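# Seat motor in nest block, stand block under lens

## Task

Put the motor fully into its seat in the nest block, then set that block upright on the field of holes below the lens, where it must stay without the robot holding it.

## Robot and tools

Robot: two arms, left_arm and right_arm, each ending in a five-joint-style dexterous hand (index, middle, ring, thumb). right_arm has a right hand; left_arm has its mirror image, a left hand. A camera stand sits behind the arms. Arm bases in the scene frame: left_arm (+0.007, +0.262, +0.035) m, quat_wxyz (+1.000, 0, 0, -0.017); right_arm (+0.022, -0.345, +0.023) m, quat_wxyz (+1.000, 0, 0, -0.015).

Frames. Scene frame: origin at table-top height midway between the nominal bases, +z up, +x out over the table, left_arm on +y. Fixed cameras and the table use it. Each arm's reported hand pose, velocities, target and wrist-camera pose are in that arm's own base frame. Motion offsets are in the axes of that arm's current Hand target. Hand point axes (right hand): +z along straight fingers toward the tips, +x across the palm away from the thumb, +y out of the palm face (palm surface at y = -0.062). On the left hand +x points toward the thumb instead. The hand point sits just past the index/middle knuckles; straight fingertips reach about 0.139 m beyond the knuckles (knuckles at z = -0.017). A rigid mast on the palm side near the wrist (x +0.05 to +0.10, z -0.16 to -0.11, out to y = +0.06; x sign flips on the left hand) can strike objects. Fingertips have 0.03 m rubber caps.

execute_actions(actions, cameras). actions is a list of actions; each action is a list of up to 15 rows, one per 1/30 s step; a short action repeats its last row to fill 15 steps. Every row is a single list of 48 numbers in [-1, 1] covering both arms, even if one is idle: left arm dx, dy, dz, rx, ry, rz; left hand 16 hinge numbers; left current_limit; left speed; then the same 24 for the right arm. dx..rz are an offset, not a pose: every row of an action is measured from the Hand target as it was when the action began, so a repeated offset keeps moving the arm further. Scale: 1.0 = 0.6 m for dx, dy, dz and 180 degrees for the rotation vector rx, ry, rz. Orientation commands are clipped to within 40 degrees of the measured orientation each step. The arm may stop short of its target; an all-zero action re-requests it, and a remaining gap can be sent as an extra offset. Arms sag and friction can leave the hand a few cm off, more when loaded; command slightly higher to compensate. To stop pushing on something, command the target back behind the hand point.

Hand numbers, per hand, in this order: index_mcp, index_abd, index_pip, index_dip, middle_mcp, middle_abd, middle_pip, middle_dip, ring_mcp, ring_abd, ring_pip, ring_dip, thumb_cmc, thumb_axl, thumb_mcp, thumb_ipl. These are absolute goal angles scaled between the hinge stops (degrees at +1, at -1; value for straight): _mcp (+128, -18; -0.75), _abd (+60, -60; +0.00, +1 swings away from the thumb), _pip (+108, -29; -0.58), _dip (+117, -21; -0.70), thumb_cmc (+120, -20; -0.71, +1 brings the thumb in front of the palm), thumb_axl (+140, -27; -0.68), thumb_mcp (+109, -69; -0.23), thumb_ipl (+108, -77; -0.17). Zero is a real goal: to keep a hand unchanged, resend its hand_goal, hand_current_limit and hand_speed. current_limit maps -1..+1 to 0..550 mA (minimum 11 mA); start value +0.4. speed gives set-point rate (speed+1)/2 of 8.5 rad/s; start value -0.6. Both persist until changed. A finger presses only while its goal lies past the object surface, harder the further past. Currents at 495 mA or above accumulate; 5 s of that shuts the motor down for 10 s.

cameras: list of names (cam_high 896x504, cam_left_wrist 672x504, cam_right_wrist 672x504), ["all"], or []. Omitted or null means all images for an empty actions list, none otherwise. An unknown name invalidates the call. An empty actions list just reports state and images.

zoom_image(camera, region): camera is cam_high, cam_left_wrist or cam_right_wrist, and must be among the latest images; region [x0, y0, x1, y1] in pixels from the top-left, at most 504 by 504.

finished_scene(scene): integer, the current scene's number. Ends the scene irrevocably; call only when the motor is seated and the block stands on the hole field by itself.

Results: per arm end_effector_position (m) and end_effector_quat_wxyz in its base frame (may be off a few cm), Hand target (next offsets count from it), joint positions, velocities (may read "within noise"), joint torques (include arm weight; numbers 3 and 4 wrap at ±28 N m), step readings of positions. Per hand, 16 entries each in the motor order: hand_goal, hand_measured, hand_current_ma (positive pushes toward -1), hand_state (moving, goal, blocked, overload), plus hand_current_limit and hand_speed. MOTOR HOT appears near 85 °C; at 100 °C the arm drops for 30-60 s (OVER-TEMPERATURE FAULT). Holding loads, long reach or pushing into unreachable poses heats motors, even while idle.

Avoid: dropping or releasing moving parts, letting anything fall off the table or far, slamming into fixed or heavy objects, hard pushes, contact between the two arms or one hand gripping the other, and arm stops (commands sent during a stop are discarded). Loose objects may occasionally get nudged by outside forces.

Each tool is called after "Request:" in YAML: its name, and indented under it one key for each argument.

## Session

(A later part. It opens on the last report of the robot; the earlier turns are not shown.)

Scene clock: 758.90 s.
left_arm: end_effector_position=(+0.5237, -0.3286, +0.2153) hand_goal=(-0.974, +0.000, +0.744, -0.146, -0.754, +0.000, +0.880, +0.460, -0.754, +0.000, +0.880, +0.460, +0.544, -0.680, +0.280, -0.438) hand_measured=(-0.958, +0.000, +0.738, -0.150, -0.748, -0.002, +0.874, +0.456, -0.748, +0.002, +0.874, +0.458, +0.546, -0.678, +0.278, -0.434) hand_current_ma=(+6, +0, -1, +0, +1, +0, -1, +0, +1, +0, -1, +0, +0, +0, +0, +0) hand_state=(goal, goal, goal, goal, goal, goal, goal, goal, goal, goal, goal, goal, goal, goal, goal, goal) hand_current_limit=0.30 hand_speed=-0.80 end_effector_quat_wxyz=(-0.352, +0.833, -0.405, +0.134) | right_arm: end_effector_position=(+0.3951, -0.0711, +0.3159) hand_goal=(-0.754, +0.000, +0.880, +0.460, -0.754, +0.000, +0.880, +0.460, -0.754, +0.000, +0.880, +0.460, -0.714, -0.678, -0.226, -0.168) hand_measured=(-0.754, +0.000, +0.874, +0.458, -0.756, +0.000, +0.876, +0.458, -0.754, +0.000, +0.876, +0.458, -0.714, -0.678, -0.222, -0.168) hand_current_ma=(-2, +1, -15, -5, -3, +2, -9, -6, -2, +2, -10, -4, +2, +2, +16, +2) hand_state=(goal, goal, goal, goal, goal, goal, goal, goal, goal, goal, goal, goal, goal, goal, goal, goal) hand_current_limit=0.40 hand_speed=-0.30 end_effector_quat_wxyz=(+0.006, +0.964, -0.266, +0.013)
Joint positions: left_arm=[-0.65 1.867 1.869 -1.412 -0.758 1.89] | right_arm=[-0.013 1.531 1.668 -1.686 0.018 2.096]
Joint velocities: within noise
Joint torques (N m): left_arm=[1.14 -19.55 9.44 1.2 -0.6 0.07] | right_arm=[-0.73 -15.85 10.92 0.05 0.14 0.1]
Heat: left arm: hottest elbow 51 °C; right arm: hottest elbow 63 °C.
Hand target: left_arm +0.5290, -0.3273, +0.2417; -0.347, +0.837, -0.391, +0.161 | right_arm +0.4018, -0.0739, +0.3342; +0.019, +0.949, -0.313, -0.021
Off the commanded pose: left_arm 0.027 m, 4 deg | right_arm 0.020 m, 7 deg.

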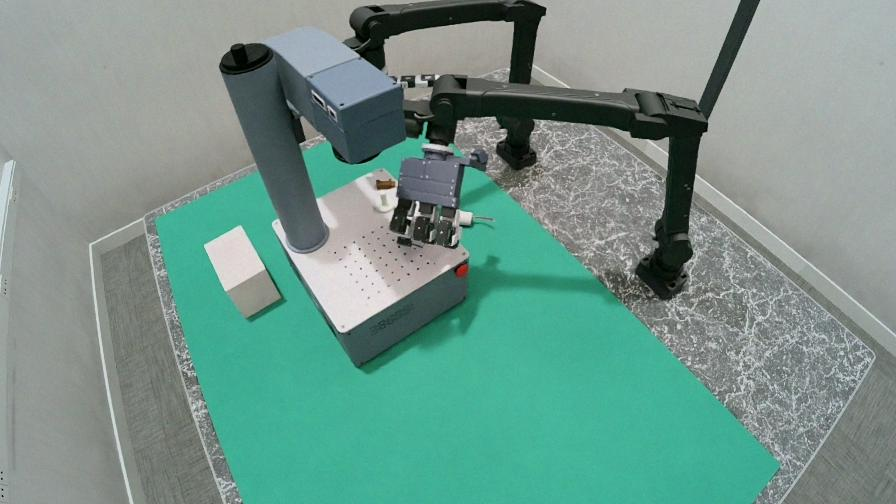

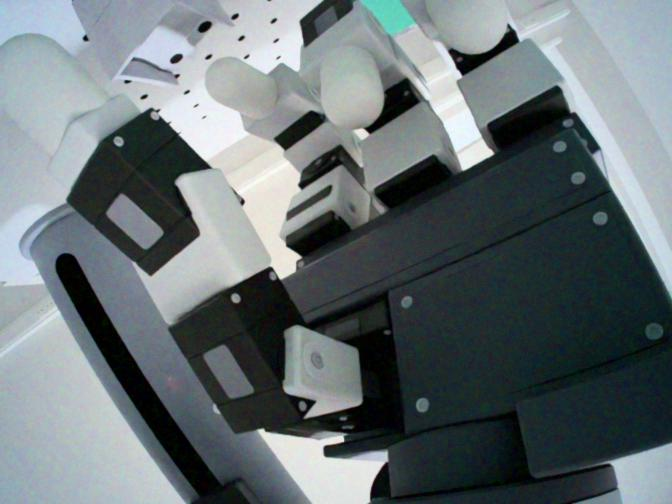

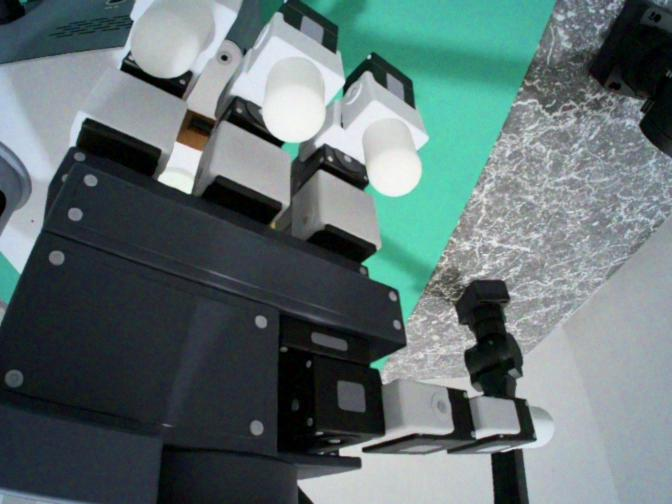

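Request:
execute_actions:
  actions:
    - [[0,-0.01,-0.01,0,0,0,-0.973,0,0.745,-0.145,-0.754,0,0.88,0.46,-0.754,0,0.88,0.46,0.545,-0.68,0.281,-0.438,0.3,-0.8,0.01,0.08,0,0,0,-0.03,-0.754,0,0.88,0.46,-0.754,0,0.88,0.46,-0.754,0,0.88,0.46,-0.714,-0.678,-0.226,-0.168,0.4,-0.3],[0,-0.03,-0.03,0,0,0,-0.973,0,0.745,-0.145,-0.754,0,0.88,0.46,-0.754,0,0.88,0.46,0.545,-0.68,0.281,-0.438,0.3,-0.8,0.02,0.16,0,0,0,-0.07,-0.754,0,0.88,0.46,-0.754,0,0.88,0.46,-0.754,0,0.88,0.46,-0.714,-0.678,-0.226,-0.168,0.4,-0.3],[0,-0.05,-0.05,0,0,0,-0.973,0,0.745,-0.145,-0.754,0,0.88,0.46,-0.754,0,0.88,0.46,0.545,-0.68,0.281,-0.438,0.3,-0.8,0.03,0.24,0,0,0,-0.11,-0.754,0,0.88,0.46,-0.754,0,0.88,0.46,-0.754,0,0.88,0.46,-0.714,-0.678,-0.226,-0.168,0.4,-0.3],[0,-0.0708,-0.0708,0,0,0,-0.973,0,0.745,-0.145,-0.754,0,0.88,0.46,-0.754,0,0.88,0.46,0.545,-0.68,0.281,-0.438,0.3,-0.8,0.0407,0.3348,0,0,0,-0.15,-0.754,0,0.88,0.46,-0.754,0,0.88,0.46,-0.754,0,0.88,0.46,-0.714,-0.678,-0.226,-0.168,0.4,-0.3]]
    - [[0,-0.03,-0.03,0,0,0,-0.973,0,0.745,-0.145,-0.754,0,0.88,0.46,-0.754,0,0.88,0.46,0.545,-0.68,0.281,-0.438,0.3,-0.8,0,0,0,0,0,0,-0.754,0,0.88,0.46,-0.754,0,0.88,0.46,-0.754,0,0.88,0.46,-0.714,-0.678,-0.226,-0.168,0.4,-0.3],[0,-0.0708,-0.0708,0,0,0,-0.973,0,0.745,-0.145,-0.754,0,0.88,0.46,-0.754,0,0.88,0.46,0.545,-0.68,0.281,-0.438,0.3,-0.8,0,0,0,0,0,0,-0.754,0,0.88,0.46,-0.754,0,0.88,0.46,-0.754,0,0.88,0.46,-0.714,-0.678,-0.226,-0.168,0.4,-0.3]]
  cameras: ["all"]

Request:
zoom_image:
  camera: "cam_high"
  region: [380, 180, 500, 260]

Scene clock: 770.13 s.
left_arm: end_effector_position=(+0.5261, -0.3302, +0.3458) hand_goal=(-0.974, +0.000, +0.744, -0.146, -0.754, +0.000, +0.880, +0.460, -0.754, +0.000, +0.880, +0.460, +0.544, -0.680, +0.280, -0.438) hand_measured=(-0.960, +0.000, +0.740, -0.150, -0.748, -0.002, +0.874, +0.456, -0.748, +0.002, +0.874, +0.458, +0.546, -0.678, +0.278, -0.436) hand_current_ma=(+5, +0, -1, +0, +1, +0, -1, +0, +1, +0, -1, +0, +0, +0, +0, +0) hand_state=(goal, goal, goal, goal, goal, goal, goal, goal, goal, goal, goal, goal, goal, goal, goal, goal) hand_current_limit=0.30 hand_speed=-0.80 end_effector_quat_wxyz=(-0.345, +0.833, -0.399, +0.169) | right_arm: end_effector_position=(+0.2958, -0.2501, +0.3355) hand_goal=(-0.754, +0.000, +0.880, +0.460, -0.754, +0.000, +0.880, +0.460, -0.754, +0.000, +0.880, +0.460, -0.714, -0.678, -0.226, -0.168) hand_measured=(-0.754, +0.000, +0.874, +0.458, -0.754, +0.000, +0.876, +0.458, -0.754, +0.000, +0.876, +0.458, -0.712, -0.678, -0.222, -0.168) hand_current_ma=(+0, +1, -15, -5, +0, +2, -9, -6, +0, +2, -10, -4, +3, +2, +16, +2) hand_state=(goal, goal, goal, goal, goal, goal, goal, goal, goal, goal, goal, goal, goal, goal, goal, goal) hand_current_limit=0.40 hand_speed=-0.30 end_effector_quat_wxyz=(+0.040, +0.995, -0.090, +0.012)
Joint positions: left_arm=[-0.649 1.883 2.231 -1.672 -0.756 1.913] | right_arm=[-0.441 1.298 1.464 -1.686 0.066 1.308]
Joint torques (N m): left_arm=[1.03 -16.62 11.12 0.42 -0.53 0.16] | right_arm=[0.91 -10.99 9.21 0.18 0.4 -0.05]
Heat: left arm: hottest elbow 51 °C; right arm: hottest elbow 63 °C.
Hand target: left_arm +0.5292, -0.3274, +0.3617; -0.347, +0.837, -0.391, +0.161 | right_arm +0.3021, -0.2497, +0.3434; +0.014, +0.996, -0.083, -0.025
Off the commanded pose: left_arm 0.016 m, 1 deg | right_arm 0.010 m, 5 deg.
joint sent to its limit (left arm) — joint 4 (wrist pitch), lower limit. The joint targets still meet the commanded pose.
joint sent to its limit (right arm) — joint 4 (wrist pitch), lower limit. The joint targets are off in orientation, not in position.
Step readings (end_effector_position of left_arm | right_arm):
0: (+0.5237, -0.3286, +0.2153) | (+0.3951, -0.0711, +0.3159)
1: (+0.5237, -0.3286, +0.2153) | (+0.3945, -0.0750, +0.3168)
2: (+0.5231, -0.3282, +0.2160) | (+0.3920, -0.0812, +0.3161)
4: (+0.5182, -0.3247, +0.2227) | (+0.3728, -0.1151, +0.3128)
8: (+0.5196, -0.3257, +0.2543) | (+0.2992, -0.2129, +0.3218)
15: (+0.5238, -0.3286, +0.2778) | (+0.2820, -0.2480, +0.3436)
16: (+0.5224, -0.3278, +0.2795) | (+0.2849, -0.2477, +0.3425)
17: (+0.5200, -0.3263, +0.2836) | (+0.2873, -0.2475, +0.3413)
19: (+0.5194, -0.3260, +0.3000) | (+0.2912, -0.2479, +0.3387)
23: (+0.5256, -0.3301, +0.3360) | (+0.2946, -0.2495, +0.3356)
30: (+0.5263, -0.3304, +0.3459) | (+0.2956, -0.2500, +0.3355)

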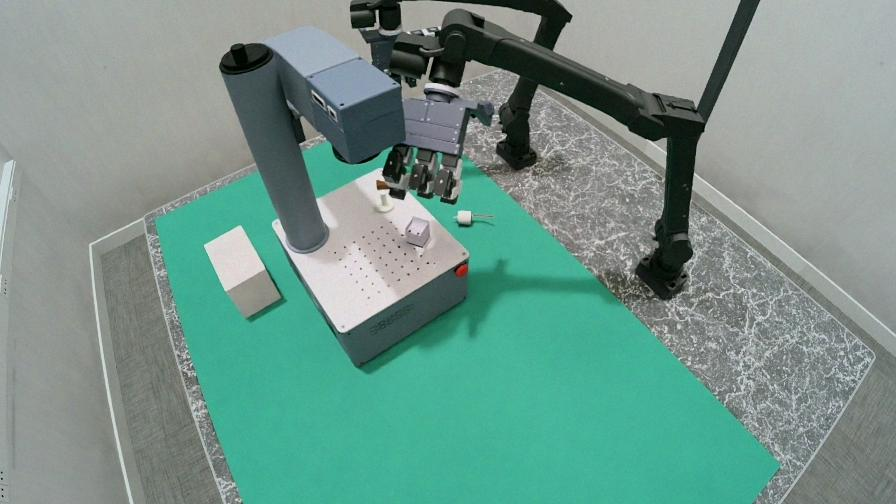

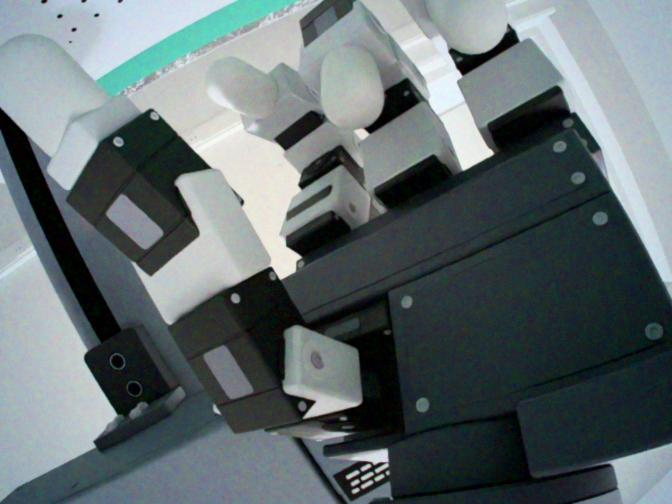

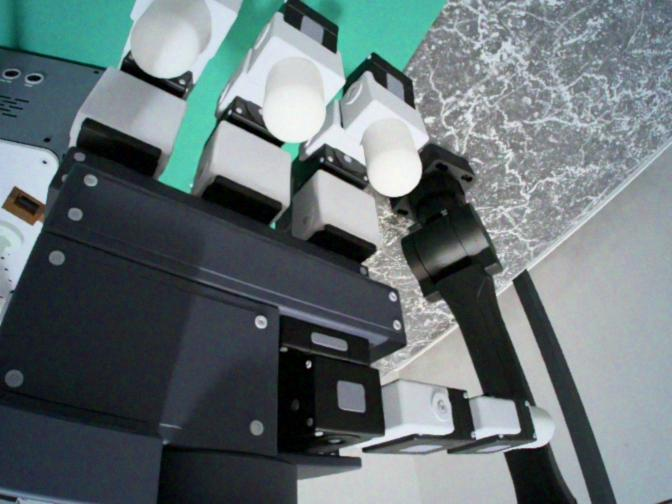

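Scaled by 4.200 from the camera's 896x504 image, which has a finer 1280x720 frame.

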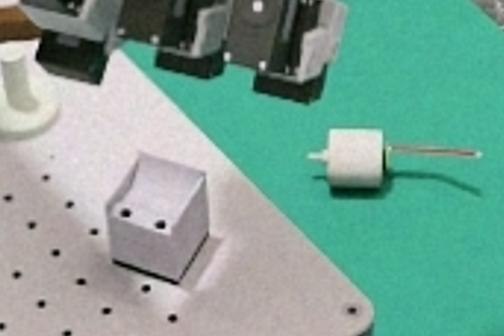

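Request:
zoom_image:
  camera: "cam_high"
  region: [445, 200, 505, 240]

Request:
zoom_image:
  camera: "cam_high"
  region: [390, 200, 450, 250]

Scaled by 8.400 from the camera's 896x504 image, which has a finer 1280x720 frame.

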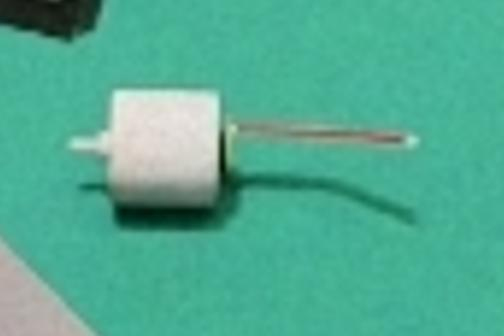

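Scaled by 8.400 from the camera's 896x504 image, which has a finer 1280x720 frame.

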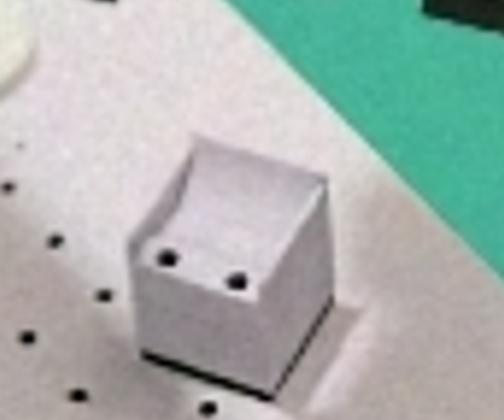

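Request:
execute_actions:
  actions:
    - [[-0.012,0.046,-0.046,0,-0.013,-0.013,-0.973,0,0.745,-0.145,-0.754,0,0.88,0.46,-0.754,0,0.88,0.46,0.545,-0.68,0.281,-0.438,0.3,-0.8,0,0,0,0,0,0,-0.754,0,0.88,0.46,-0.754,0,0.88,0.46,-0.754,0,0.88,0.46,-0.714,-0.678,-0.226,-0.168,0.4,-0.3],[-0.024,0.092,-0.092,0,-0.026,-0.026,-0.973,0,0.745,-0.145,-0.754,0,0.88,0.46,-0.754,0,0.88,0.46,0.545,-0.68,0.281,-0.438,0.3,-0.8,0,0,0,0,0,0,-0.754,0,0.88,0.46,-0.754,0,0.88,0.46,-0.754,0,0.88,0.46,-0.714,-0.678,-0.226,-0.168,0.4,-0.3],[-0.0358,0.1375,-0.1375,0,-0.0393,-0.0393,-0.973,0,0.745,-0.145,-0.754,0,0.88,0.46,-0.754,0,0.88,0.46,0.545,-0.68,0.281,-0.438,0.3,-0.8,0,0,0,0,0,0,-0.754,0,0.88,0.46,-0.754,0,0.88,0.46,-0.754,0,0.88,0.46,-0.714,-0.678,-0.226,-0.168,0.4,-0.3]]
    - [[-0.023,0.063,-0.024,0,-0.012,-0.012,-0.973,0,0.745,-0.145,-0.754,0,0.88,0.46,-0.754,0,0.88,0.46,0.545,-0.68,0.281,-0.438,0.3,-0.8,0,0,0,0,0,0,-0.754,0,0.88,0.46,-0.754,0,0.88,0.46,-0.754,0,0.88,0.46,-0.714,-0.678,-0.226,-0.168,0.4,-0.3],[-0.046,0.127,-0.048,0,-0.024,-0.024,-0.973,0,0.745,-0.145,-0.754,0,0.88,0.46,-0.754,0,0.88,0.46,0.545,-0.68,0.281,-0.438,0.3,-0.8,0,0,0,0,0,0,-0.754,0,0.88,0.46,-0.754,0,0.88,0.46,-0.754,0,0.88,0.46,-0.714,-0.678,-0.226,-0.168,0.4,-0.3],[-0.069,0.19,-0.072,0,-0.0354,-0.0354,-0.973,0,0.745,-0.145,-0.754,0,0.88,0.46,-0.754,0,0.88,0.46,0.545,-0.68,0.281,-0.438,0.3,-0.8,0,0,0,0,0,0,-0.754,0,0.88,0.46,-0.754,0,0.88,0.46,-0.754,0,0.88,0.46,-0.714,-0.678,-0.226,-0.168,0.4,-0.3]]
  cameras: ["cam_high","cam_left_wrist"]

Scene clock: 784.13 s.
left_arm: end_effector_position=(+0.3242, -0.4412, +0.2913) hand_goal=(-0.974, +0.000, +0.744, -0.146, -0.754, +0.000, +0.880, +0.460, -0.754, +0.000, +0.880, +0.460, +0.544, -0.680, +0.280, -0.438) hand_measured=(-0.966, +0.000, +0.740, -0.150, -0.750, -0.002, +0.874, +0.456, -0.750, +0.002, +0.876, +0.458, +0.544, -0.680, +0.282, -0.436) hand_current_ma=(+1, +0, +0, +0, +1, +0, -1, +0, +1, +0, -1, +0, +0, +0, +0, +0) hand_state=(goal, goal, goal, goal, goal, goal, goal, goal, goal, goal, goal, goal, goal, goal, goal, goal) hand_current_limit=0.30 hand_speed=-0.80 end_effector_quat_wxyz=(-0.259, +0.887, -0.317, +0.214) | right_arm: end_effector_position=(+0.2958, -0.2501, +0.3355) hand_goal=(-0.754, +0.000, +0.880, +0.460, -0.754, +0.000, +0.880, +0.460, -0.754, +0.000, +0.880, +0.460, -0.714, -0.678, -0.226, -0.168) hand_measured=(-0.754, +0.000, +0.874, +0.458, -0.754, +0.000, +0.876, +0.458, -0.754, +0.000, +0.876, +0.458, -0.712, -0.678, -0.222, -0.168) hand_current_ma=(+0, +1, -15, -5, +0, +2, -9, -6, +0, +2, -10, -4, +3, +2, +16, +2) hand_state=(goal, goal, goal, goal, goal, goal, goal, goal, goal, goal, goal, goal, goal, goal, goal, goal) hand_current_limit=0.40 hand_speed=-0.30 end_effector_quat_wxyz=(+0.040, +0.995, -0.090, +0.012)
Joint positions: left_arm=[-1.035 1.638 1.747 -1.68 -0.685 1.223] | right_arm=[-0.441 1.298 1.464 -1.686 0.066 1.307]
Joint torques (N m): left_arm=[0.15 -15.21 9.95 0.29 -0.49 -0.07] | right_arm=[0.91 -10.93 9.21 0.2 0.4 -0.05]
Heat: left arm: hottest elbow 49 °C; right arm: hottest elbow 63 °C.
Hand target: left_arm +0.3227, -0.4444, +0.3120; -0.369, +0.890, -0.247, +0.101 | right_arm +0.3021, -0.2497, +0.3434; +0.014, +0.996, -0.083, -0.025
Off the commanded pose: left_arm 0.021 m, 20 deg | right_arm 0.010 m, 5 deg.
joint sent to its limit (left arm) — joint 4 (wrist pitch), lower limit. The joint targets are off in orientation, not in position.
joint sent to its limit (right arm) — joint 4 (wrist pitch), lower limit. The joint targets are off in orientation, not in position.
Step readings (end_effector_position of left_arm | right_arm):
0: (+0.5261, -0.3302, +0.3458) | (+0.2958, -0.2501, +0.3355)
1: (+0.5250, -0.3307, +0.3446) | (+0.2958, -0.2501, +0.3355)
2: (+0.5207, -0.3295, +0.3412) | (+0.2958, -0.2501, +0.3355)
4: (+0.4951, -0.3334, +0.3282) | (+0.2958, -0.2501, +0.3355)
8: (+0.4297, -0.3807, +0.3225) | (+0.2958, -0.2501, +0.3355)
15: (+0.4112, -0.4005, +0.3414) | (+0.2958, -0.2501, +0.3355)
16: (+0.4126, -0.3984, +0.3406) | (+0.2958, -0.2501, +0.3355)
17: (+0.4118, -0.3946, +0.3366) | (+0.2958, -0.2501, +0.3355)
19: (+0.3891, -0.3939, +0.3187) | (+0.2958, -0.2501, +0.3355)
23: (+0.3180, -0.4348, +0.2892) | (+0.2958, -0.2501, +0.3355)
30: (+0.3073, -0.4503, +0.2903) | (+0.2958, -0.2501, +0.3355)
Images, in order (width x height): cam_high 896x504, cam_left_wrist 672x504.

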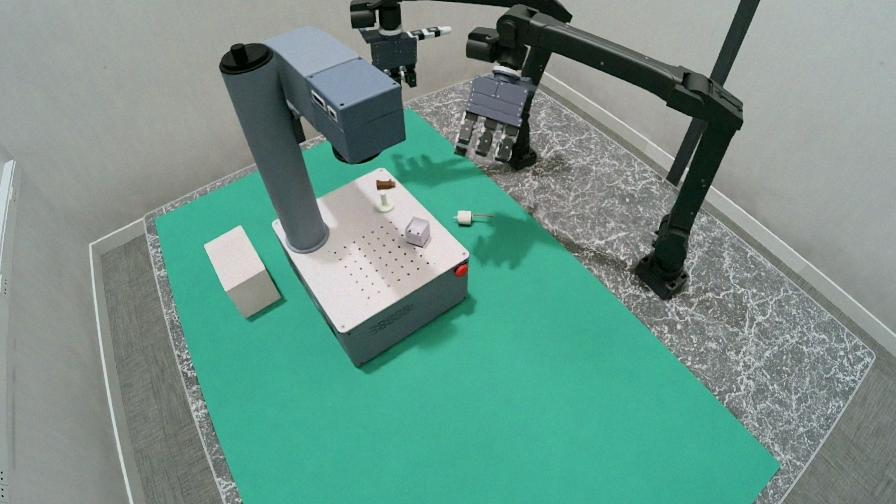

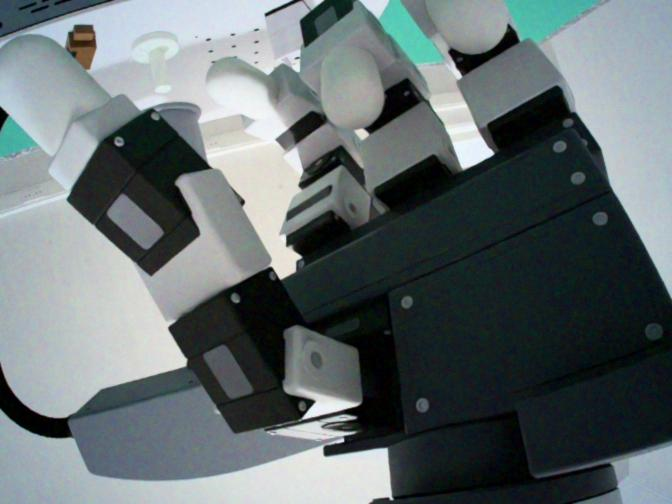

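Request:
execute_actions:
  actions:
    - [[0,0.03,0.03,0,0,0,-0.973,0,0.745,-0.145,-0.754,0,0.88,0.46,-0.754,0,0.88,0.46,0.545,-0.68,0.281,-0.438,0.3,-0.8,0,0,0,0,0,0,-0.754,0,0.88,0.46,-0.754,0,0.88,0.46,-0.754,0,0.88,0.46,-0.714,-0.678,-0.226,-0.168,0.4,-0.3],[0,0.06,0.06,0,0,0,-0.973,0,0.745,-0.145,-0.754,0,0.88,0.46,-0.754,0,0.88,0.46,0.545,-0.68,0.281,-0.438,0.3,-0.8,0,0,0,0,0,0,-0.754,0,0.88,0.46,-0.754,0,0.88,0.46,-0.754,0,0.88,0.46,-0.714,-0.678,-0.226,-0.168,0.4,-0.3],[0,0.09,0.09,0,0,0,-0.973,0,0.745,-0.145,-0.754,0,0.88,0.46,-0.754,0,0.88,0.46,0.545,-0.68,0.281,-0.438,0.3,-0.8,0,0,0,0,0,0,-0.754,0,0.88,0.46,-0.754,0,0.88,0.46,-0.754,0,0.88,0.46,-0.714,-0.678,-0.226,-0.168,0.4,-0.3],[0,0.118,0.118,0,0,0,-0.973,0,0.745,-0.145,-0.754,0,0.88,0.46,-0.754,0,0.88,0.46,0.545,-0.68,0.281,-0.438,0.3,-0.8,0,0,0,0,0,0,-0.754,0,0.88,0.46,-0.754,0,0.88,0.46,-0.754,0,0.88,0.46,-0.714,-0.678,-0.226,-0.168,0.4,-0.3]]
    - [[0,0.04,0.04,0,0,0,-0.973,0,0.745,-0.145,-0.754,0,0.88,0.46,-0.754,0,0.88,0.46,0.545,-0.68,0.281,-0.438,0.3,-0.8,0,0,0,0,0,0,-0.754,0,0.88,0.46,-0.754,0,0.88,0.46,-0.754,0,0.88,0.46,-0.714,-0.678,-0.226,-0.168,0.4,-0.3],[0,0.083,0.083,0,0,0,-0.973,0,0.745,-0.145,-0.754,0,0.88,0.46,-0.754,0,0.88,0.46,0.545,-0.68,0.281,-0.438,0.3,-0.8,0,0,0,0,0,0,-0.754,0,0.88,0.46,-0.754,0,0.88,0.46,-0.754,0,0.88,0.46,-0.714,-0.678,-0.226,-0.168,0.4,-0.3]]
  cameras: ["cam_high","cam_left_wrist"]

Scene clock: 788.87 s.
left_arm: end_effector_position=(+0.3219, -0.4373, +0.1284) hand_goal=(-0.974, +0.000, +0.744, -0.146, -0.754, +0.000, +0.880, +0.460, -0.754, +0.000, +0.880, +0.460, +0.544, -0.680, +0.280, -0.438) hand_measured=(-0.966, +0.000, +0.740, -0.150, -0.750, -0.002, +0.874, +0.456, -0.750, +0.002, +0.876, +0.458, +0.546, -0.680, +0.282, -0.436) hand_current_ma=(+1, +0, +0, +0, +1, +0, -1, +0, +1, +0, -1, +0, +0, +0, +0, +0) hand_state=(goal, goal, goal, goal, goal, goal, goal, goal, goal, goal, goal, goal, goal, goal, goal, goal) hand_current_limit=0.30 hand_speed=-0.80 end_effector_quat_wxyz=(-0.340, +0.893, -0.269, +0.119) | right_arm: end_effector_position=(+0.2958, -0.2501, +0.3355) hand_goal=(-0.754, +0.000, +0.880, +0.460, -0.754, +0.000, +0.880, +0.460, -0.754, +0.000, +0.880, +0.460, -0.714, -0.678, -0.226, -0.168) hand_measured=(-0.754, +0.000, +0.874, +0.458, -0.754, +0.000, +0.876, +0.458, -0.754, +0.000, +0.876, +0.458, -0.712, -0.678, -0.222, -0.168) hand_current_ma=(+0, +1, -15, -5, +0, +2, -9, -6, +0, +2, -10, -4, +3, +2, +16, +2) hand_state=(goal, goal, goal, goal, goal, goal, goal, goal, goal, goal, goal, goal, goal, goal, goal, goal) hand_current_limit=0.40 hand_speed=-0.30 end_effector_quat_wxyz=(+0.040, +0.995, -0.090, +0.012)
Joint positions: left_arm=[-1.048 1.854 1.609 -1.68 -0.662 0.984] | right_arm=[-0.441 1.298 1.464 -1.686 0.066 1.307]
Joint torques (N m): left_arm=[0.21 -16.44 8.75 -0.4 -0.42 -0.03] | right_arm=[0.91 -10.99 9.2 0.18 0.4 -0.06]
Heat: left arm: hottest elbow 49 °C; right arm: hottest elbow 62 °C.
Hand target: left_arm +0.3225, -0.4442, +0.1413; -0.369, +0.890, -0.247, +0.101 | right_arm +0.3021, -0.2497, +0.3434; +0.014, +0.996, -0.083, -0.025
Off the commanded pose: left_arm 0.015 m, 5 deg | right_arm 0.010 m, 5 deg.
joint sent to its limit (left arm) — joint 4 (wrist pitch), lower limit. The joint targets are off in orientation, not in position.
joint sent to its limit (right arm) — joint 4 (wrist pitch), lower limit. The joint targets are off in orientation, not in position.
Step readings (end_effector_position of left_arm | right_arm):
0: (+0.3242, -0.4413, +0.2913) | (+0.2958, -0.2501, +0.3355)
1: (+0.3243, -0.4412, +0.2908) | (+0.2958, -0.2501, +0.3355)
2: (+0.3241, -0.4407, +0.2883) | (+0.2958, -0.2501, +0.3355)
4: (+0.3225, -0.4373, +0.2760) | (+0.2958, -0.2501, +0.3355)
8: (+0.3191, -0.4339, +0.2286) | (+0.2958, -0.2501, +0.3355)
15: (+0.3210, -0.4387, +0.1902) | (+0.2958, -0.2501, +0.3355)
16: (+0.3216, -0.4388, +0.1902) | (+0.2958, -0.2501, +0.3355)
17: (+0.3222, -0.4393, +0.1886) | (+0.2958, -0.2501, +0.3355)
19: (+0.3229, -0.4392, +0.1806) | (+0.2958, -0.2501, +0.3355)
23: (+0.3221, -0.4383, +0.1485) | (+0.2958, -0.2501, +0.3355)
30: (+0.3216, -0.4371, +0.1283) | (+0.2958, -0.2501, +0.3355)
Images, in order (width x height): cam_high 896x504, cam_left_wrist 672x504.

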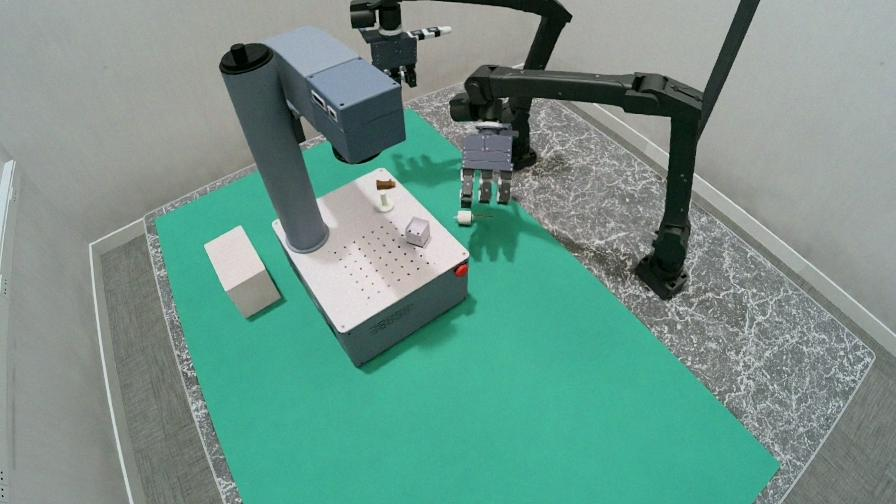

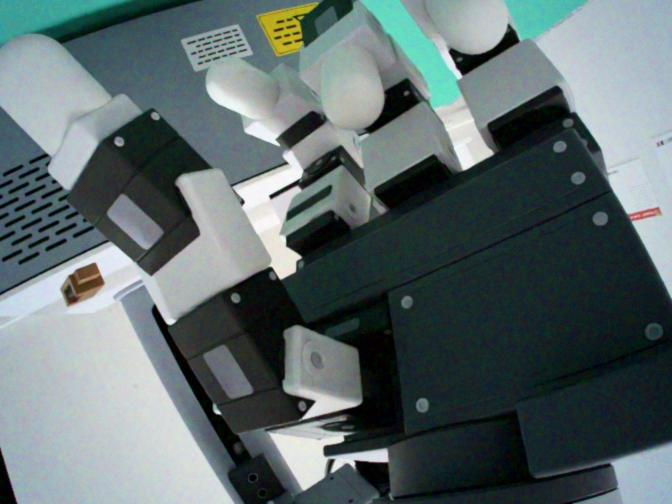

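Request:
execute_actions:
  actions:
    - [[0,0.035,0.035,0,0,0,-0.973,0,0.745,-0.145,-0.754,0,0.88,0.46,-0.754,0,0.88,0.46,0.545,-0.68,0.281,-0.438,0.3,-0.8,0,0,0,0,0,0,-0.754,0,0.88,0.46,-0.754,0,0.88,0.46,-0.754,0,0.88,0.46,-0.714,-0.678,-0.226,-0.168,0.4,-0.3],[0,0.07,0.07,0,0,0,-0.973,0,0.745,-0.145,-0.754,0,0.88,0.46,-0.754,0,0.88,0.46,0.545,-0.68,0.281,-0.438,0.3,-0.8,0,0,0,0,0,0,-0.754,0,0.88,0.46,-0.754,0,0.88,0.46,-0.754,0,0.88,0.46,-0.714,-0.678,-0.226,-0.168,0.4,-0.3],[0,0.0944,0.0944,0,0,0,-0.973,0,0.745,-0.145,-0.754,0,0.88,0.46,-0.754,0,0.88,0.46,0.545,-0.68,0.281,-0.438,0.3,-0.8,0,0,0,0,0,0,-0.754,0,0.88,0.46,-0.754,0,0.88,0.46,-0.754,0,0.88,0.46,-0.714,-0.678,-0.226,-0.168,0.4,-0.3]]
  cameras: ["cam_high","cam_left_wrist"]

Request:
zoom_image:
  camera: "cam_high"
  region: [430, 170, 530, 240]

Request:
zoom_image:
  camera: "cam_left_wrist"
  region: [0, 0, 300, 200]

Scene clock: 792.03 s.
left_arm: end_effector_position=(+0.3183, -0.4324, +0.0452) hand_goal=(-0.974, +0.000, +0.744, -0.146, -0.754, +0.000, +0.880, +0.460, -0.754, +0.000, +0.880, +0.460, +0.544, -0.680, +0.280, -0.438) hand_measured=(-0.966, +0.000, +0.740, -0.150, -0.750, -0.002, +0.874, +0.456, -0.750, +0.002, +0.876, +0.458, +0.546, -0.680, +0.282, -0.436) hand_current_ma=(+1, +0, +0, +0, +1, +0, -1, +0, +1, +0, -1, +0, +0, +0, +0, +0) hand_state=(goal, goal, goal, goal, goal, goal, goal, goal, goal, goal, goal, goal, goal, goal, goal, goal) hand_current_limit=0.30 hand_speed=-0.80 end_effector_quat_wxyz=(-0.385, +0.883, -0.255, +0.083) | right_arm: end_effector_position=(+0.2958, -0.2501, +0.3355) hand_goal=(-0.754, +0.000, +0.880, +0.460, -0.754, +0.000, +0.880, +0.460, -0.754, +0.000, +0.880, +0.460, -0.714, -0.678, -0.226, -0.168) hand_measured=(-0.754, +0.000, +0.874, +0.458, -0.754, +0.000, +0.876, +0.458, -0.754, +0.000, +0.876, +0.458, -0.712, -0.678, -0.222, -0.168) hand_current_ma=(+0, +1, -15, -5, +0, +2, -9, -6, +0, +2, -10, -4, +3, +2, +16, +2) hand_state=(goal, goal, goal, goal, goal, goal, goal, goal, goal, goal, goal, goal, goal, goal, goal, goal) hand_current_limit=0.40 hand_speed=-0.30 end_effector_quat_wxyz=(+0.040, +0.995, -0.090, +0.012)
Joint positions: left_arm=[-1.056 2 1.583 -1.665 -0.659 0.898] | right_arm=[-0.441 1.298 1.464 -1.686 0.066 1.307]
Joint torques (N m): left_arm=[0.21 -18.08 8.28 -0.32 -0.42 -0.03] | right_arm=[0.73 -10.93 9.21 0.18 0.4 -0.05]
Heat: left arm: hottest elbow 49 °C; right arm: hottest elbow 62 °C.
Hand target: left_arm +0.3224, -0.4443, +0.0613; -0.369, +0.890, -0.247, +0.102 | right_arm +0.3021, -0.2497, +0.3434; +0.014, +0.996, -0.083, -0.025
Off the commanded pose: left_arm 0.020 m, 3 deg | right_arm 0.010 m, 5 deg.
joint sent to its limit (right arm) — joint 4 (wrist pitch), lower limit. The joint targets are off in orientation, not in position.
Step readings (end_effector_position of left_arm | right_arm):
0: (+0.3220, -0.4373, +0.1284) | (+0.2958, -0.2501, +0.3355)
1: (+0.3222, -0.4376, +0.1277) | (+0.2958, -0.2501, +0.3355)
2: (+0.3226, -0.4383, +0.1257) | (+0.2958, -0.2501, +0.3355)
4: (+0.3241, -0.4396, +0.1141) | (+0.2958, -0.2501, +0.3355)
8: (+0.3209, -0.4367, +0.0729) | (+0.2958, -0.2501, +0.3355)
15: (+0.3180, -0.4323, +0.0448) | (+0.2958, -0.2501, +0.3355)
Images, in order (width x height): cam_high 896x504, cam_left_wrist 672x504.

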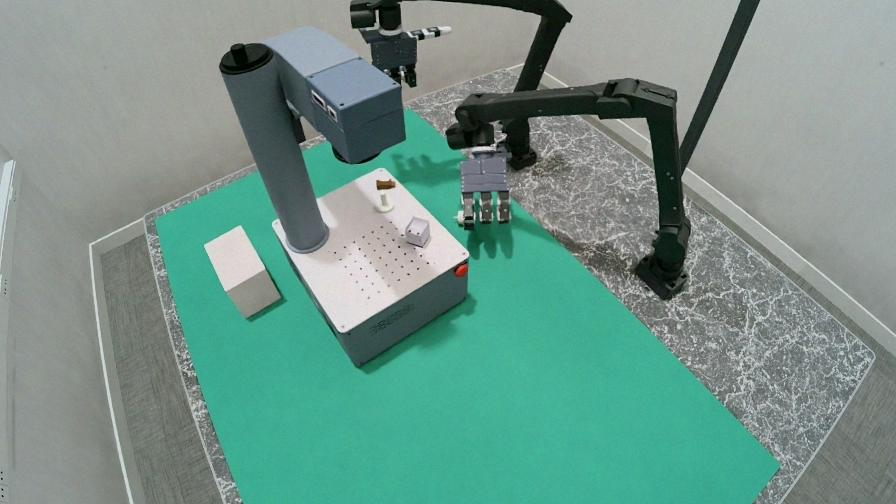

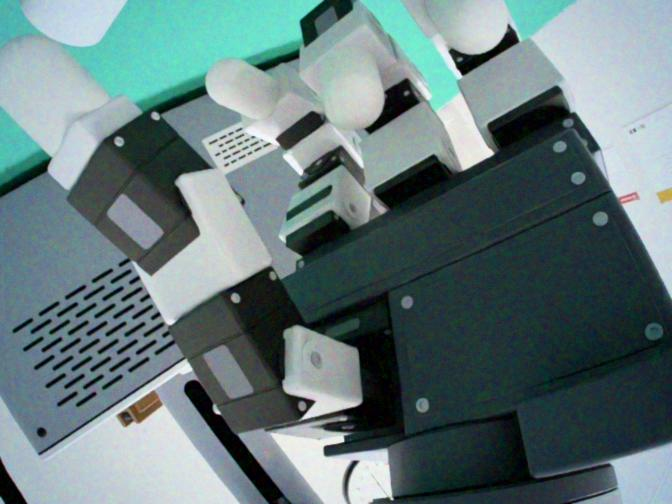

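Scaled by 5.040 from the camera's 896x504 image, which has a finer 1280x720 frame.

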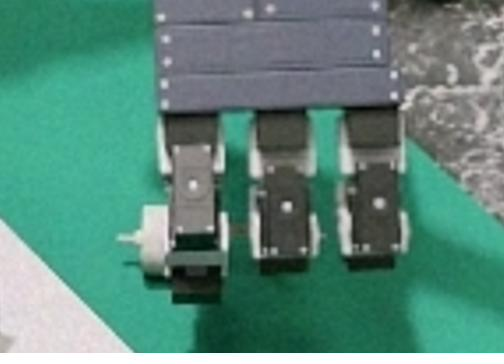

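Scaled by 1.680 from the camera's 672x504 image, which has a finer 960x720 frame.

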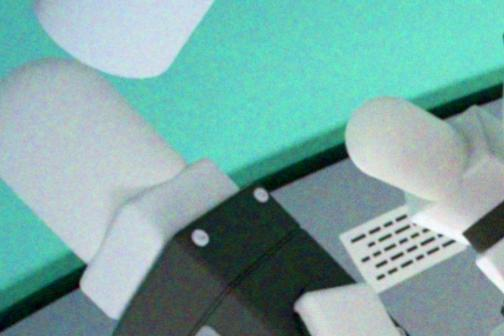

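Request:
execute_actions:
  actions:
    - [[0.0096,0.0144,0.0032,0,0,0,-0.973,0,0.745,-0.145,-0.754,0,0.88,0.46,-0.754,0,0.88,0.46,0.545,-0.68,0.281,-0.438,0.3,-0.8,0,0,0,0,0,0,-0.754,0,0.88,0.46,-0.754,0,0.88,0.46,-0.754,0,0.88,0.46,-0.714,-0.678,-0.226,-0.168,0.4,-0.3],[0.0192,0.0288,0.0065,0,0,0,-0.973,0,0.745,-0.145,-0.754,0,0.88,0.46,-0.754,0,0.88,0.46,0.545,-0.68,0.281,-0.438,0.3,-0.8,0,0,0,0,0,0,-0.754,0,0.88,0.46,-0.754,0,0.88,0.46,-0.754,0,0.88,0.46,-0.714,-0.678,-0.226,-0.168,0.4,-0.3]]
  cameras: ["cam_left_wrist"]

Request:
zoom_image:
  camera: "cam_left_wrist"
  region: [0, 0, 300, 200]

Request:
zoom_image:
  camera: "cam_high"
  region: [430, 170, 530, 240]

Scene clock: 798.53 s.
left_arm: end_effector_position=(+0.3199, -0.4383, +0.0404) hand_goal=(-0.974, +0.000, +0.744, -0.146, -0.754, +0.000, +0.880, +0.460, -0.754, +0.000, +0.880, +0.460, +0.544, -0.680, +0.280, -0.438) hand_measured=(-0.966, +0.000, +0.740, -0.150, -0.750, -0.002, +0.874, +0.456, -0.750, +0.002, +0.876, +0.458, +0.546, -0.680, +0.282, -0.436) hand_current_ma=(+1, +0, +0, +0, +1, +0, -1, +0, +1, +0, -1, +0, +0, +0, +0, +0) hand_state=(goal, goal, goal, goal, goal, goal, goal, goal, goal, goal, goal, goal, goal, goal, goal, goal) hand_current_limit=0.30 hand_speed=-0.80 end_effector_quat_wxyz=(-0.384, +0.884, -0.253, +0.086) | right_arm: end_effector_position=(+0.2958, -0.2501, +0.3355) hand_goal=(-0.754, +0.000, +0.880, +0.460, -0.754, +0.000, +0.880, +0.460, -0.754, +0.000, +0.880, +0.460, -0.714, -0.678, -0.226, -0.168) hand_measured=(-0.754, +0.000, +0.874, +0.458, -0.754, +0.000, +0.876, +0.458, -0.754, +0.000, +0.876, +0.458, -0.712, -0.678, -0.222, -0.168) hand_current_ma=(+0, +1, -15, -5, +0, +2, -9, -6, +0, +2, -10, -4, +3, +2, +16, +2) hand_state=(goal, goal, goal, goal, goal, goal, goal, goal, goal, goal, goal, goal, goal, goal, goal, goal) hand_current_limit=0.40 hand_speed=-0.30 end_effector_quat_wxyz=(+0.040, +0.995, -0.090, +0.012)
Joint positions: left_arm=[-1.06 2.016 1.596 -1.659 -0.659 0.893] | right_arm=[-0.441 1.298 1.464 -1.686 0.066 1.307]
Joint torques (N m): left_arm=[0.09 -15.85 10.29 -0.23 -0.35 0] | right_arm=[0.85 -10.93 9.21 0.18 0.4 -0.06]
Heat: left arm: hottest elbow 49 °C; right arm: hottest elbow 62 °C.
Hand target: left_arm +0.3273, -0.4582, +0.0462; -0.369, +0.890, -0.247, +0.101 | right_arm +0.3021, -0.2497, +0.3434; +0.014, +0.996, -0.083, -0.025
Off the commanded pose: left_arm 0.022 m, 3 deg | right_arm 0.010 m, 5 deg.
joint sent to its limit (right arm) — joint 4 (wrist pitch), lower limit. The joint targets are off in orientation, not in position.
Step readings (end_effector_position of left_arm | right_arm):
0: (+0.3184, -0.4324, +0.0452) | (+0.2958, -0.2501, +0.3355)
1: (+0.3184, -0.4325, +0.0452) | (+0.2958, -0.2501, +0.3355)
2: (+0.3183, -0.4329, +0.0450) | (+0.2958, -0.2501, +0.3355)
4: (+0.3188, -0.4358, +0.0444) | (+0.2958, -0.2501, +0.3355)
8: (+0.3200, -0.4386, +0.0420) | (+0.2958, -0.2501, +0.3355)
15: (+0.3199, -0.4383, +0.0404) | (+0.2958, -0.2501, +0.3355)
Images, in order (width x height): cam_left_wrist 672x504.

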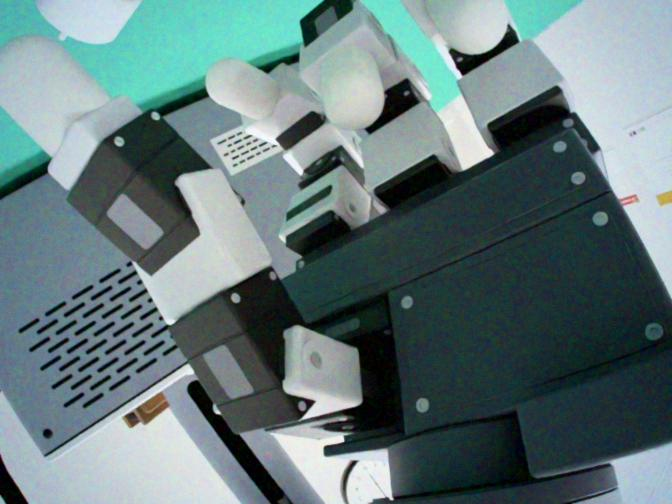

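Scaled by 1.680 from the camera's 672x504 image, which has a finer 960x720 frame.

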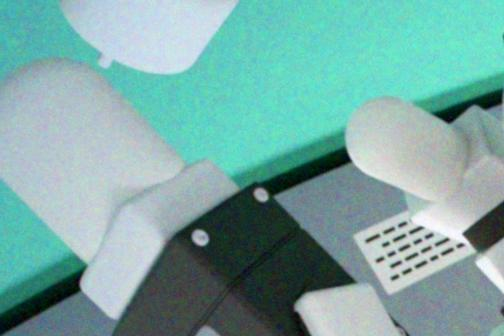

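This scene's latest camera images include none from cam_high. They are from: cam_left_wrist. cam_high's image comes with the result of a call that names it in "cameras".

Request:
execute_actions:
  actions:
    - [[0.0048,0.0139,0.0097,0,0,0,-0.973,0,0.745,-0.145,-0.754,0,0.88,0.46,-0.754,0,0.88,0.46,0.545,-0.68,0.281,-0.438,0.3,-0.8,0,0,0,0,0,0,-0.754,0,0.88,0.46,-0.754,0,0.88,0.46,-0.754,0,0.88,0.46,-0.714,-0.678,-0.226,-0.168,0.4,-0.3],[0.0095,0.0277,0.0193,0,0,0,-0.973,0,0.745,-0.145,-0.754,0,0.88,0.46,-0.754,0,0.88,0.46,0.545,-0.68,0.281,-0.438,0.3,-0.8,0,0,0,0,0,0,-0.754,0,0.88,0.46,-0.754,0,0.88,0.46,-0.754,0,0.88,0.46,-0.714,-0.678,-0.226,-0.168,0.4,-0.3]]
  cameras: ["cam_left_wrist","cam_high"]

Request:
zoom_image:
  camera: "cam_left_wrist"
  region: [0, 0, 300, 200]

Request:
zoom_image:
  camera: "cam_high"
  region: [430, 170, 530, 240]

Scene clock: 801.00 s.
left_arm: end_effector_position=(+0.3233, -0.4442, +0.0170) hand_goal=(-0.974, +0.000, +0.744, -0.146, -0.754, +0.000, +0.880, +0.460, -0.754, +0.000, +0.880, +0.460, +0.544, -0.680, +0.280, -0.438) hand_measured=(-0.966, +0.000, +0.740, -0.150, -0.750, -0.002, +0.874, +0.456, -0.750, +0.002, +0.876, +0.458, +0.546, -0.680, +0.282, -0.436) hand_current_ma=(+1, +0, +0, +0, +1, +0, -1, +0, +1, +0, -1, +0, +0, +0, +0, +0) hand_state=(goal, goal, goal, goal, goal, goal, goal, goal, goal, goal, goal, goal, goal, goal, goal, goal) hand_current_limit=0.30 hand_speed=-0.80 end_effector_quat_wxyz=(-0.386, +0.883, -0.254, +0.084) | right_arm: end_effector_position=(+0.2958, -0.2501, +0.3355) hand_goal=(-0.754, +0.000, +0.880, +0.460, -0.754, +0.000, +0.880, +0.460, -0.754, +0.000, +0.880, +0.460, -0.714, -0.678, -0.226, -0.168) hand_measured=(-0.754, +0.000, +0.874, +0.458, -0.754, +0.000, +0.876, +0.458, -0.754, +0.000, +0.876, +0.458, -0.712, -0.678, -0.222, -0.168) hand_current_ma=(+0, +1, -15, -5, +0, +2, -9, -6, +0, +2, -10, -4, +3, +2, +16, +2) hand_state=(goal, goal, goal, goal, goal, goal, goal, goal, goal, goal, goal, goal, goal, goal, goal, goal) hand_current_limit=0.40 hand_speed=-0.30 end_effector_quat_wxyz=(+0.040, +0.995, -0.090, +0.012)
Joint positions: left_arm=[-1.06 2.063 1.605 -1.628 -0.659 0.892] | right_arm=[-0.441 1.298 1.464 -1.686 0.066 1.307]
Joint torques (N m): left_arm=[0.26 -16.85 9.94 -0.21 -0.34 0] | right_arm=[0.91 -10.99 9.21 0.18 0.4 -0.06]
Heat: left arm: hottest elbow 49 °C; right arm: hottest elbow 62 °C.
Hand target: left_arm +0.3304, -0.4641, +0.0263; -0.369, +0.890, -0.247, +0.101 | right_arm +0.3021, -0.2497, +0.3434; +0.014, +0.996, -0.083, -0.025
Off the commanded pose: left_arm 0.023 m, 3 deg | right_arm 0.010 m, 5 deg.
joint sent to its limit (right arm) — joint 4 (wrist pitch), lower limit. The joint targets are off in orientation, not in position.
Step readings (end_effector_position of left_arm | right_arm):
0: (+0.3199, -0.4383, +0.0404) | (+0.2958, -0.2501, +0.3355)
1: (+0.3201, -0.4387, +0.0399) | (+0.2958, -0.2501, +0.3355)
2: (+0.3208, -0.4400, +0.0388) | (+0.2958, -0.2501, +0.3355)
4: (+0.3232, -0.4442, +0.0345) | (+0.2958, -0.2501, +0.3355)
8: (+0.3238, -0.4452, +0.0224) | (+0.2958, -0.2501, +0.3355)
15: (+0.3233, -0.4442, +0.0170) | (+0.2958, -0.2501, +0.3355)
Images, in order (width x height): cam_high 896x504, cam_left_wrist 672x504.

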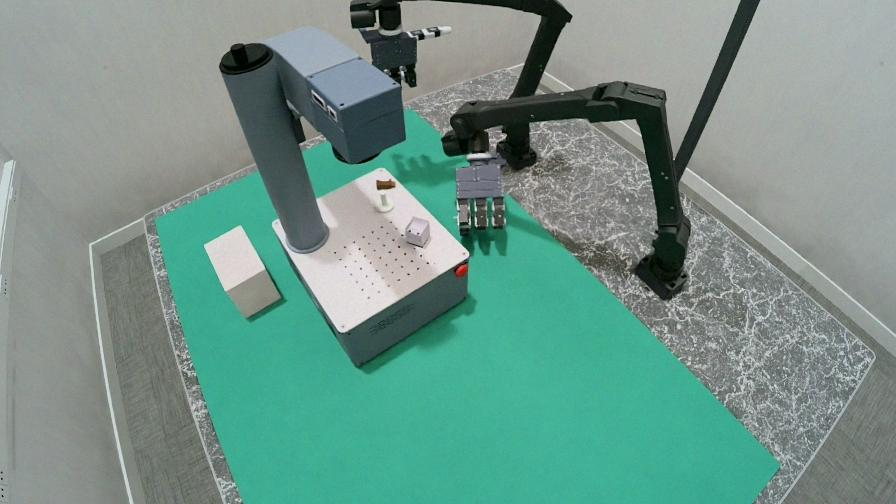

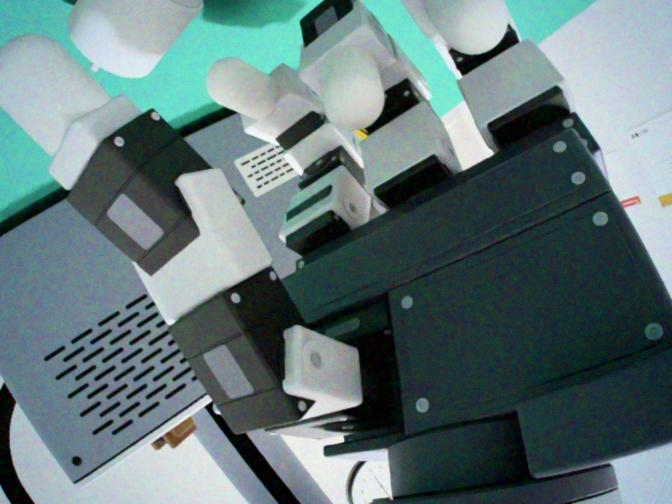

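Scaled by 1.680 from the camera's 672x504 image, which has a finer 960x720 frame.

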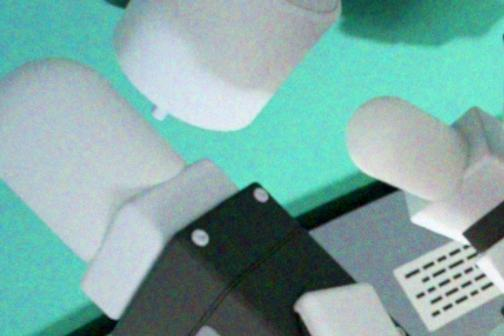

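Scaled by 5.040 from the camera's 896x504 image, which has a finer 1280x720 frame.

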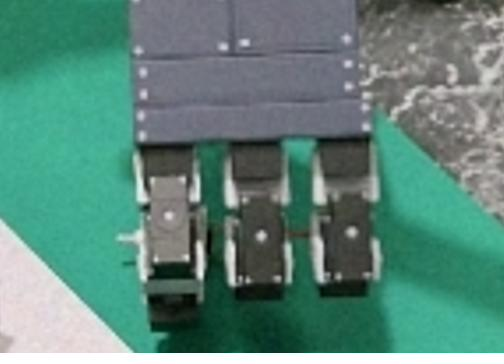

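Request:
execute_actions:
  actions:
    - [[0,0.012,0.012,0,0,0,-0.973,0,0.745,-0.145,-0.754,0,0.88,0.46,-0.754,0,0.88,0.46,0.545,-0.68,0.281,-0.438,0.3,-0.8,0,0,0,0,0,0,-0.754,0,0.88,0.46,-0.754,0,0.88,0.46,-0.754,0,0.88,0.46,-0.714,-0.678,-0.226,-0.168,0.4,-0.3],[0,0.024,0.024,0,0,0,-0.973,0,0.745,-0.145,-0.754,0,0.88,0.46,-0.754,0,0.88,0.46,0.545,-0.68,0.281,-0.438,0.3,-0.8,0,0,0,0,0,0,-0.754,0,0.88,0.46,-0.754,0,0.88,0.46,-0.754,0,0.88,0.46,-0.714,-0.678,-0.226,-0.168,0.4,-0.3],[0,0.0354,0.0354,0,0,0,-0.973,0,0.745,-0.145,-0.754,0,0.88,0.46,-0.754,0,0.88,0.46,0.545,-0.68,0.281,-0.438,0.3,-0.8,0,0,0,0,0,0,-0.754,0,0.88,0.46,-0.754,0,0.88,0.46,-0.754,0,0.88,0.46,-0.714,-0.678,-0.226,-0.168,0.4,-0.3]]
  cameras: ["cam_left_wrist","cam_high"]

Request:
zoom_image:
  camera: "cam_left_wrist"
  region: [0, 0, 300, 200]

Scene clock: 803.97 s.
left_arm: end_effector_position=(+0.3287, -0.4538, -0.0043) hand_goal=(-0.974, +0.000, +0.744, -0.146, -0.754, +0.000, +0.880, +0.460, -0.754, +0.000, +0.880, +0.460, +0.544, -0.680, +0.280, -0.438) hand_measured=(-0.966, +0.000, +0.740, -0.150, -0.750, -0.002, +0.874, +0.456, -0.750, +0.002, +0.876, +0.458, +0.546, -0.680, +0.282, -0.436) hand_current_ma=(+1, +0, +0, +0, +1, +0, -1, +0, +1, +0, -1, +0, +0, +0, +0, +0) hand_state=(goal, goal, goal, goal, goal, goal, goal, goal, goal, goal, goal, goal, goal, goal, goal, goal) hand_current_limit=0.30 hand_speed=-0.80 end_effector_quat_wxyz=(-0.377, +0.887, -0.250, +0.093) | right_arm: end_effector_position=(+0.2958, -0.2501, +0.3355) hand_goal=(-0.754, +0.000, +0.880, +0.460, -0.754, +0.000, +0.880, +0.460, -0.754, +0.000, +0.880, +0.460, -0.714, -0.678, -0.226, -0.168) hand_measured=(-0.754, +0.000, +0.874, +0.458, -0.754, +0.000, +0.876, +0.458, -0.754, +0.000, +0.876, +0.458, -0.712, -0.678, -0.222, -0.168) hand_current_ma=(+0, +1, -15, -5, +0, +2, -9, -6, +0, +2, -10, -4, +3, +2, +16, +2) hand_state=(goal, goal, goal, goal, goal, goal, goal, goal, goal, goal, goal, goal, goal, goal, goal, goal) hand_current_limit=0.40 hand_speed=-0.30 end_effector_quat_wxyz=(+0.040, +0.995, -0.090, +0.012)
Joint positions: left_arm=[-1.06 2.097 1.605 -1.566 -0.659 0.891] | right_arm=[-0.441 1.298 1.464 -1.686 0.066 1.307]
Joint torques (N m): left_arm=[0.15 -17.08 7.97 -0.18 -0.36 0] | right_arm=[0.91 -10.93 9.21 0.2 0.4 -0.06]
Heat: left arm: hottest elbow 49 °C; right arm: hottest elbow 62 °C.
Hand target: left_arm +0.3305, -0.4641, -0.0037; -0.369, +0.890, -0.247, +0.102 | right_arm +0.3021, -0.2497, +0.3434; +0.014, +0.996, -0.083, -0.025
Off the commanded pose: left_arm 0.010 m, 1 deg | right_arm 0.010 m, 5 deg.
joint sent to its limit (right arm) — joint 4 (wrist pitch), lower limit. The joint targets are off in orientation, not in position.
Step readings (end_effector_position of left_arm | right_arm):
0: (+0.3233, -0.4442, +0.0170) | (+0.2958, -0.2501, +0.3355)
1: (+0.3236, -0.4448, +0.0169) | (+0.2958, -0.2501, +0.3355)
2: (+0.3246, -0.4465, +0.0162) | (+0.2958, -0.2501, +0.3355)
4: (+0.3278, -0.4523, +0.0127) | (+0.2958, -0.2501, +0.3355)
8: (+0.3293, -0.4549, +0.0026) | (+0.2958, -0.2501, +0.3355)
15: (+0.3287, -0.4538, -0.0043) | (+0.2958, -0.2501, +0.3355)
Images, in order (width x height): cam_high 896x504, cam_left_wrist 672x504.

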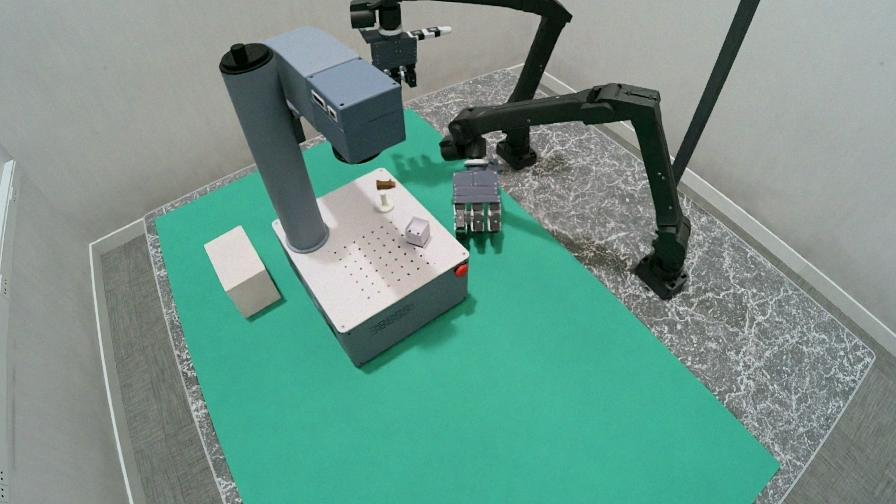

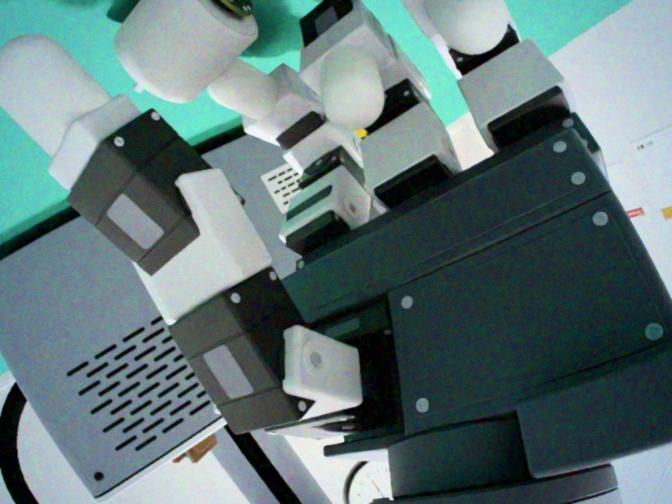

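Scaled by 1.680 from the camera's 672x504 image, which has a finer 960x720 frame.

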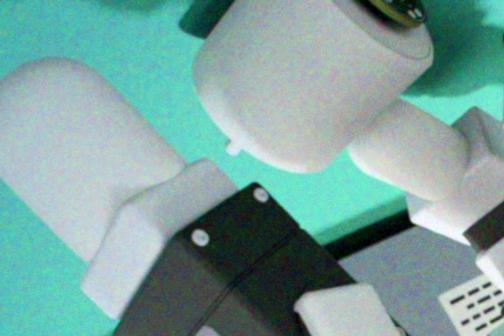

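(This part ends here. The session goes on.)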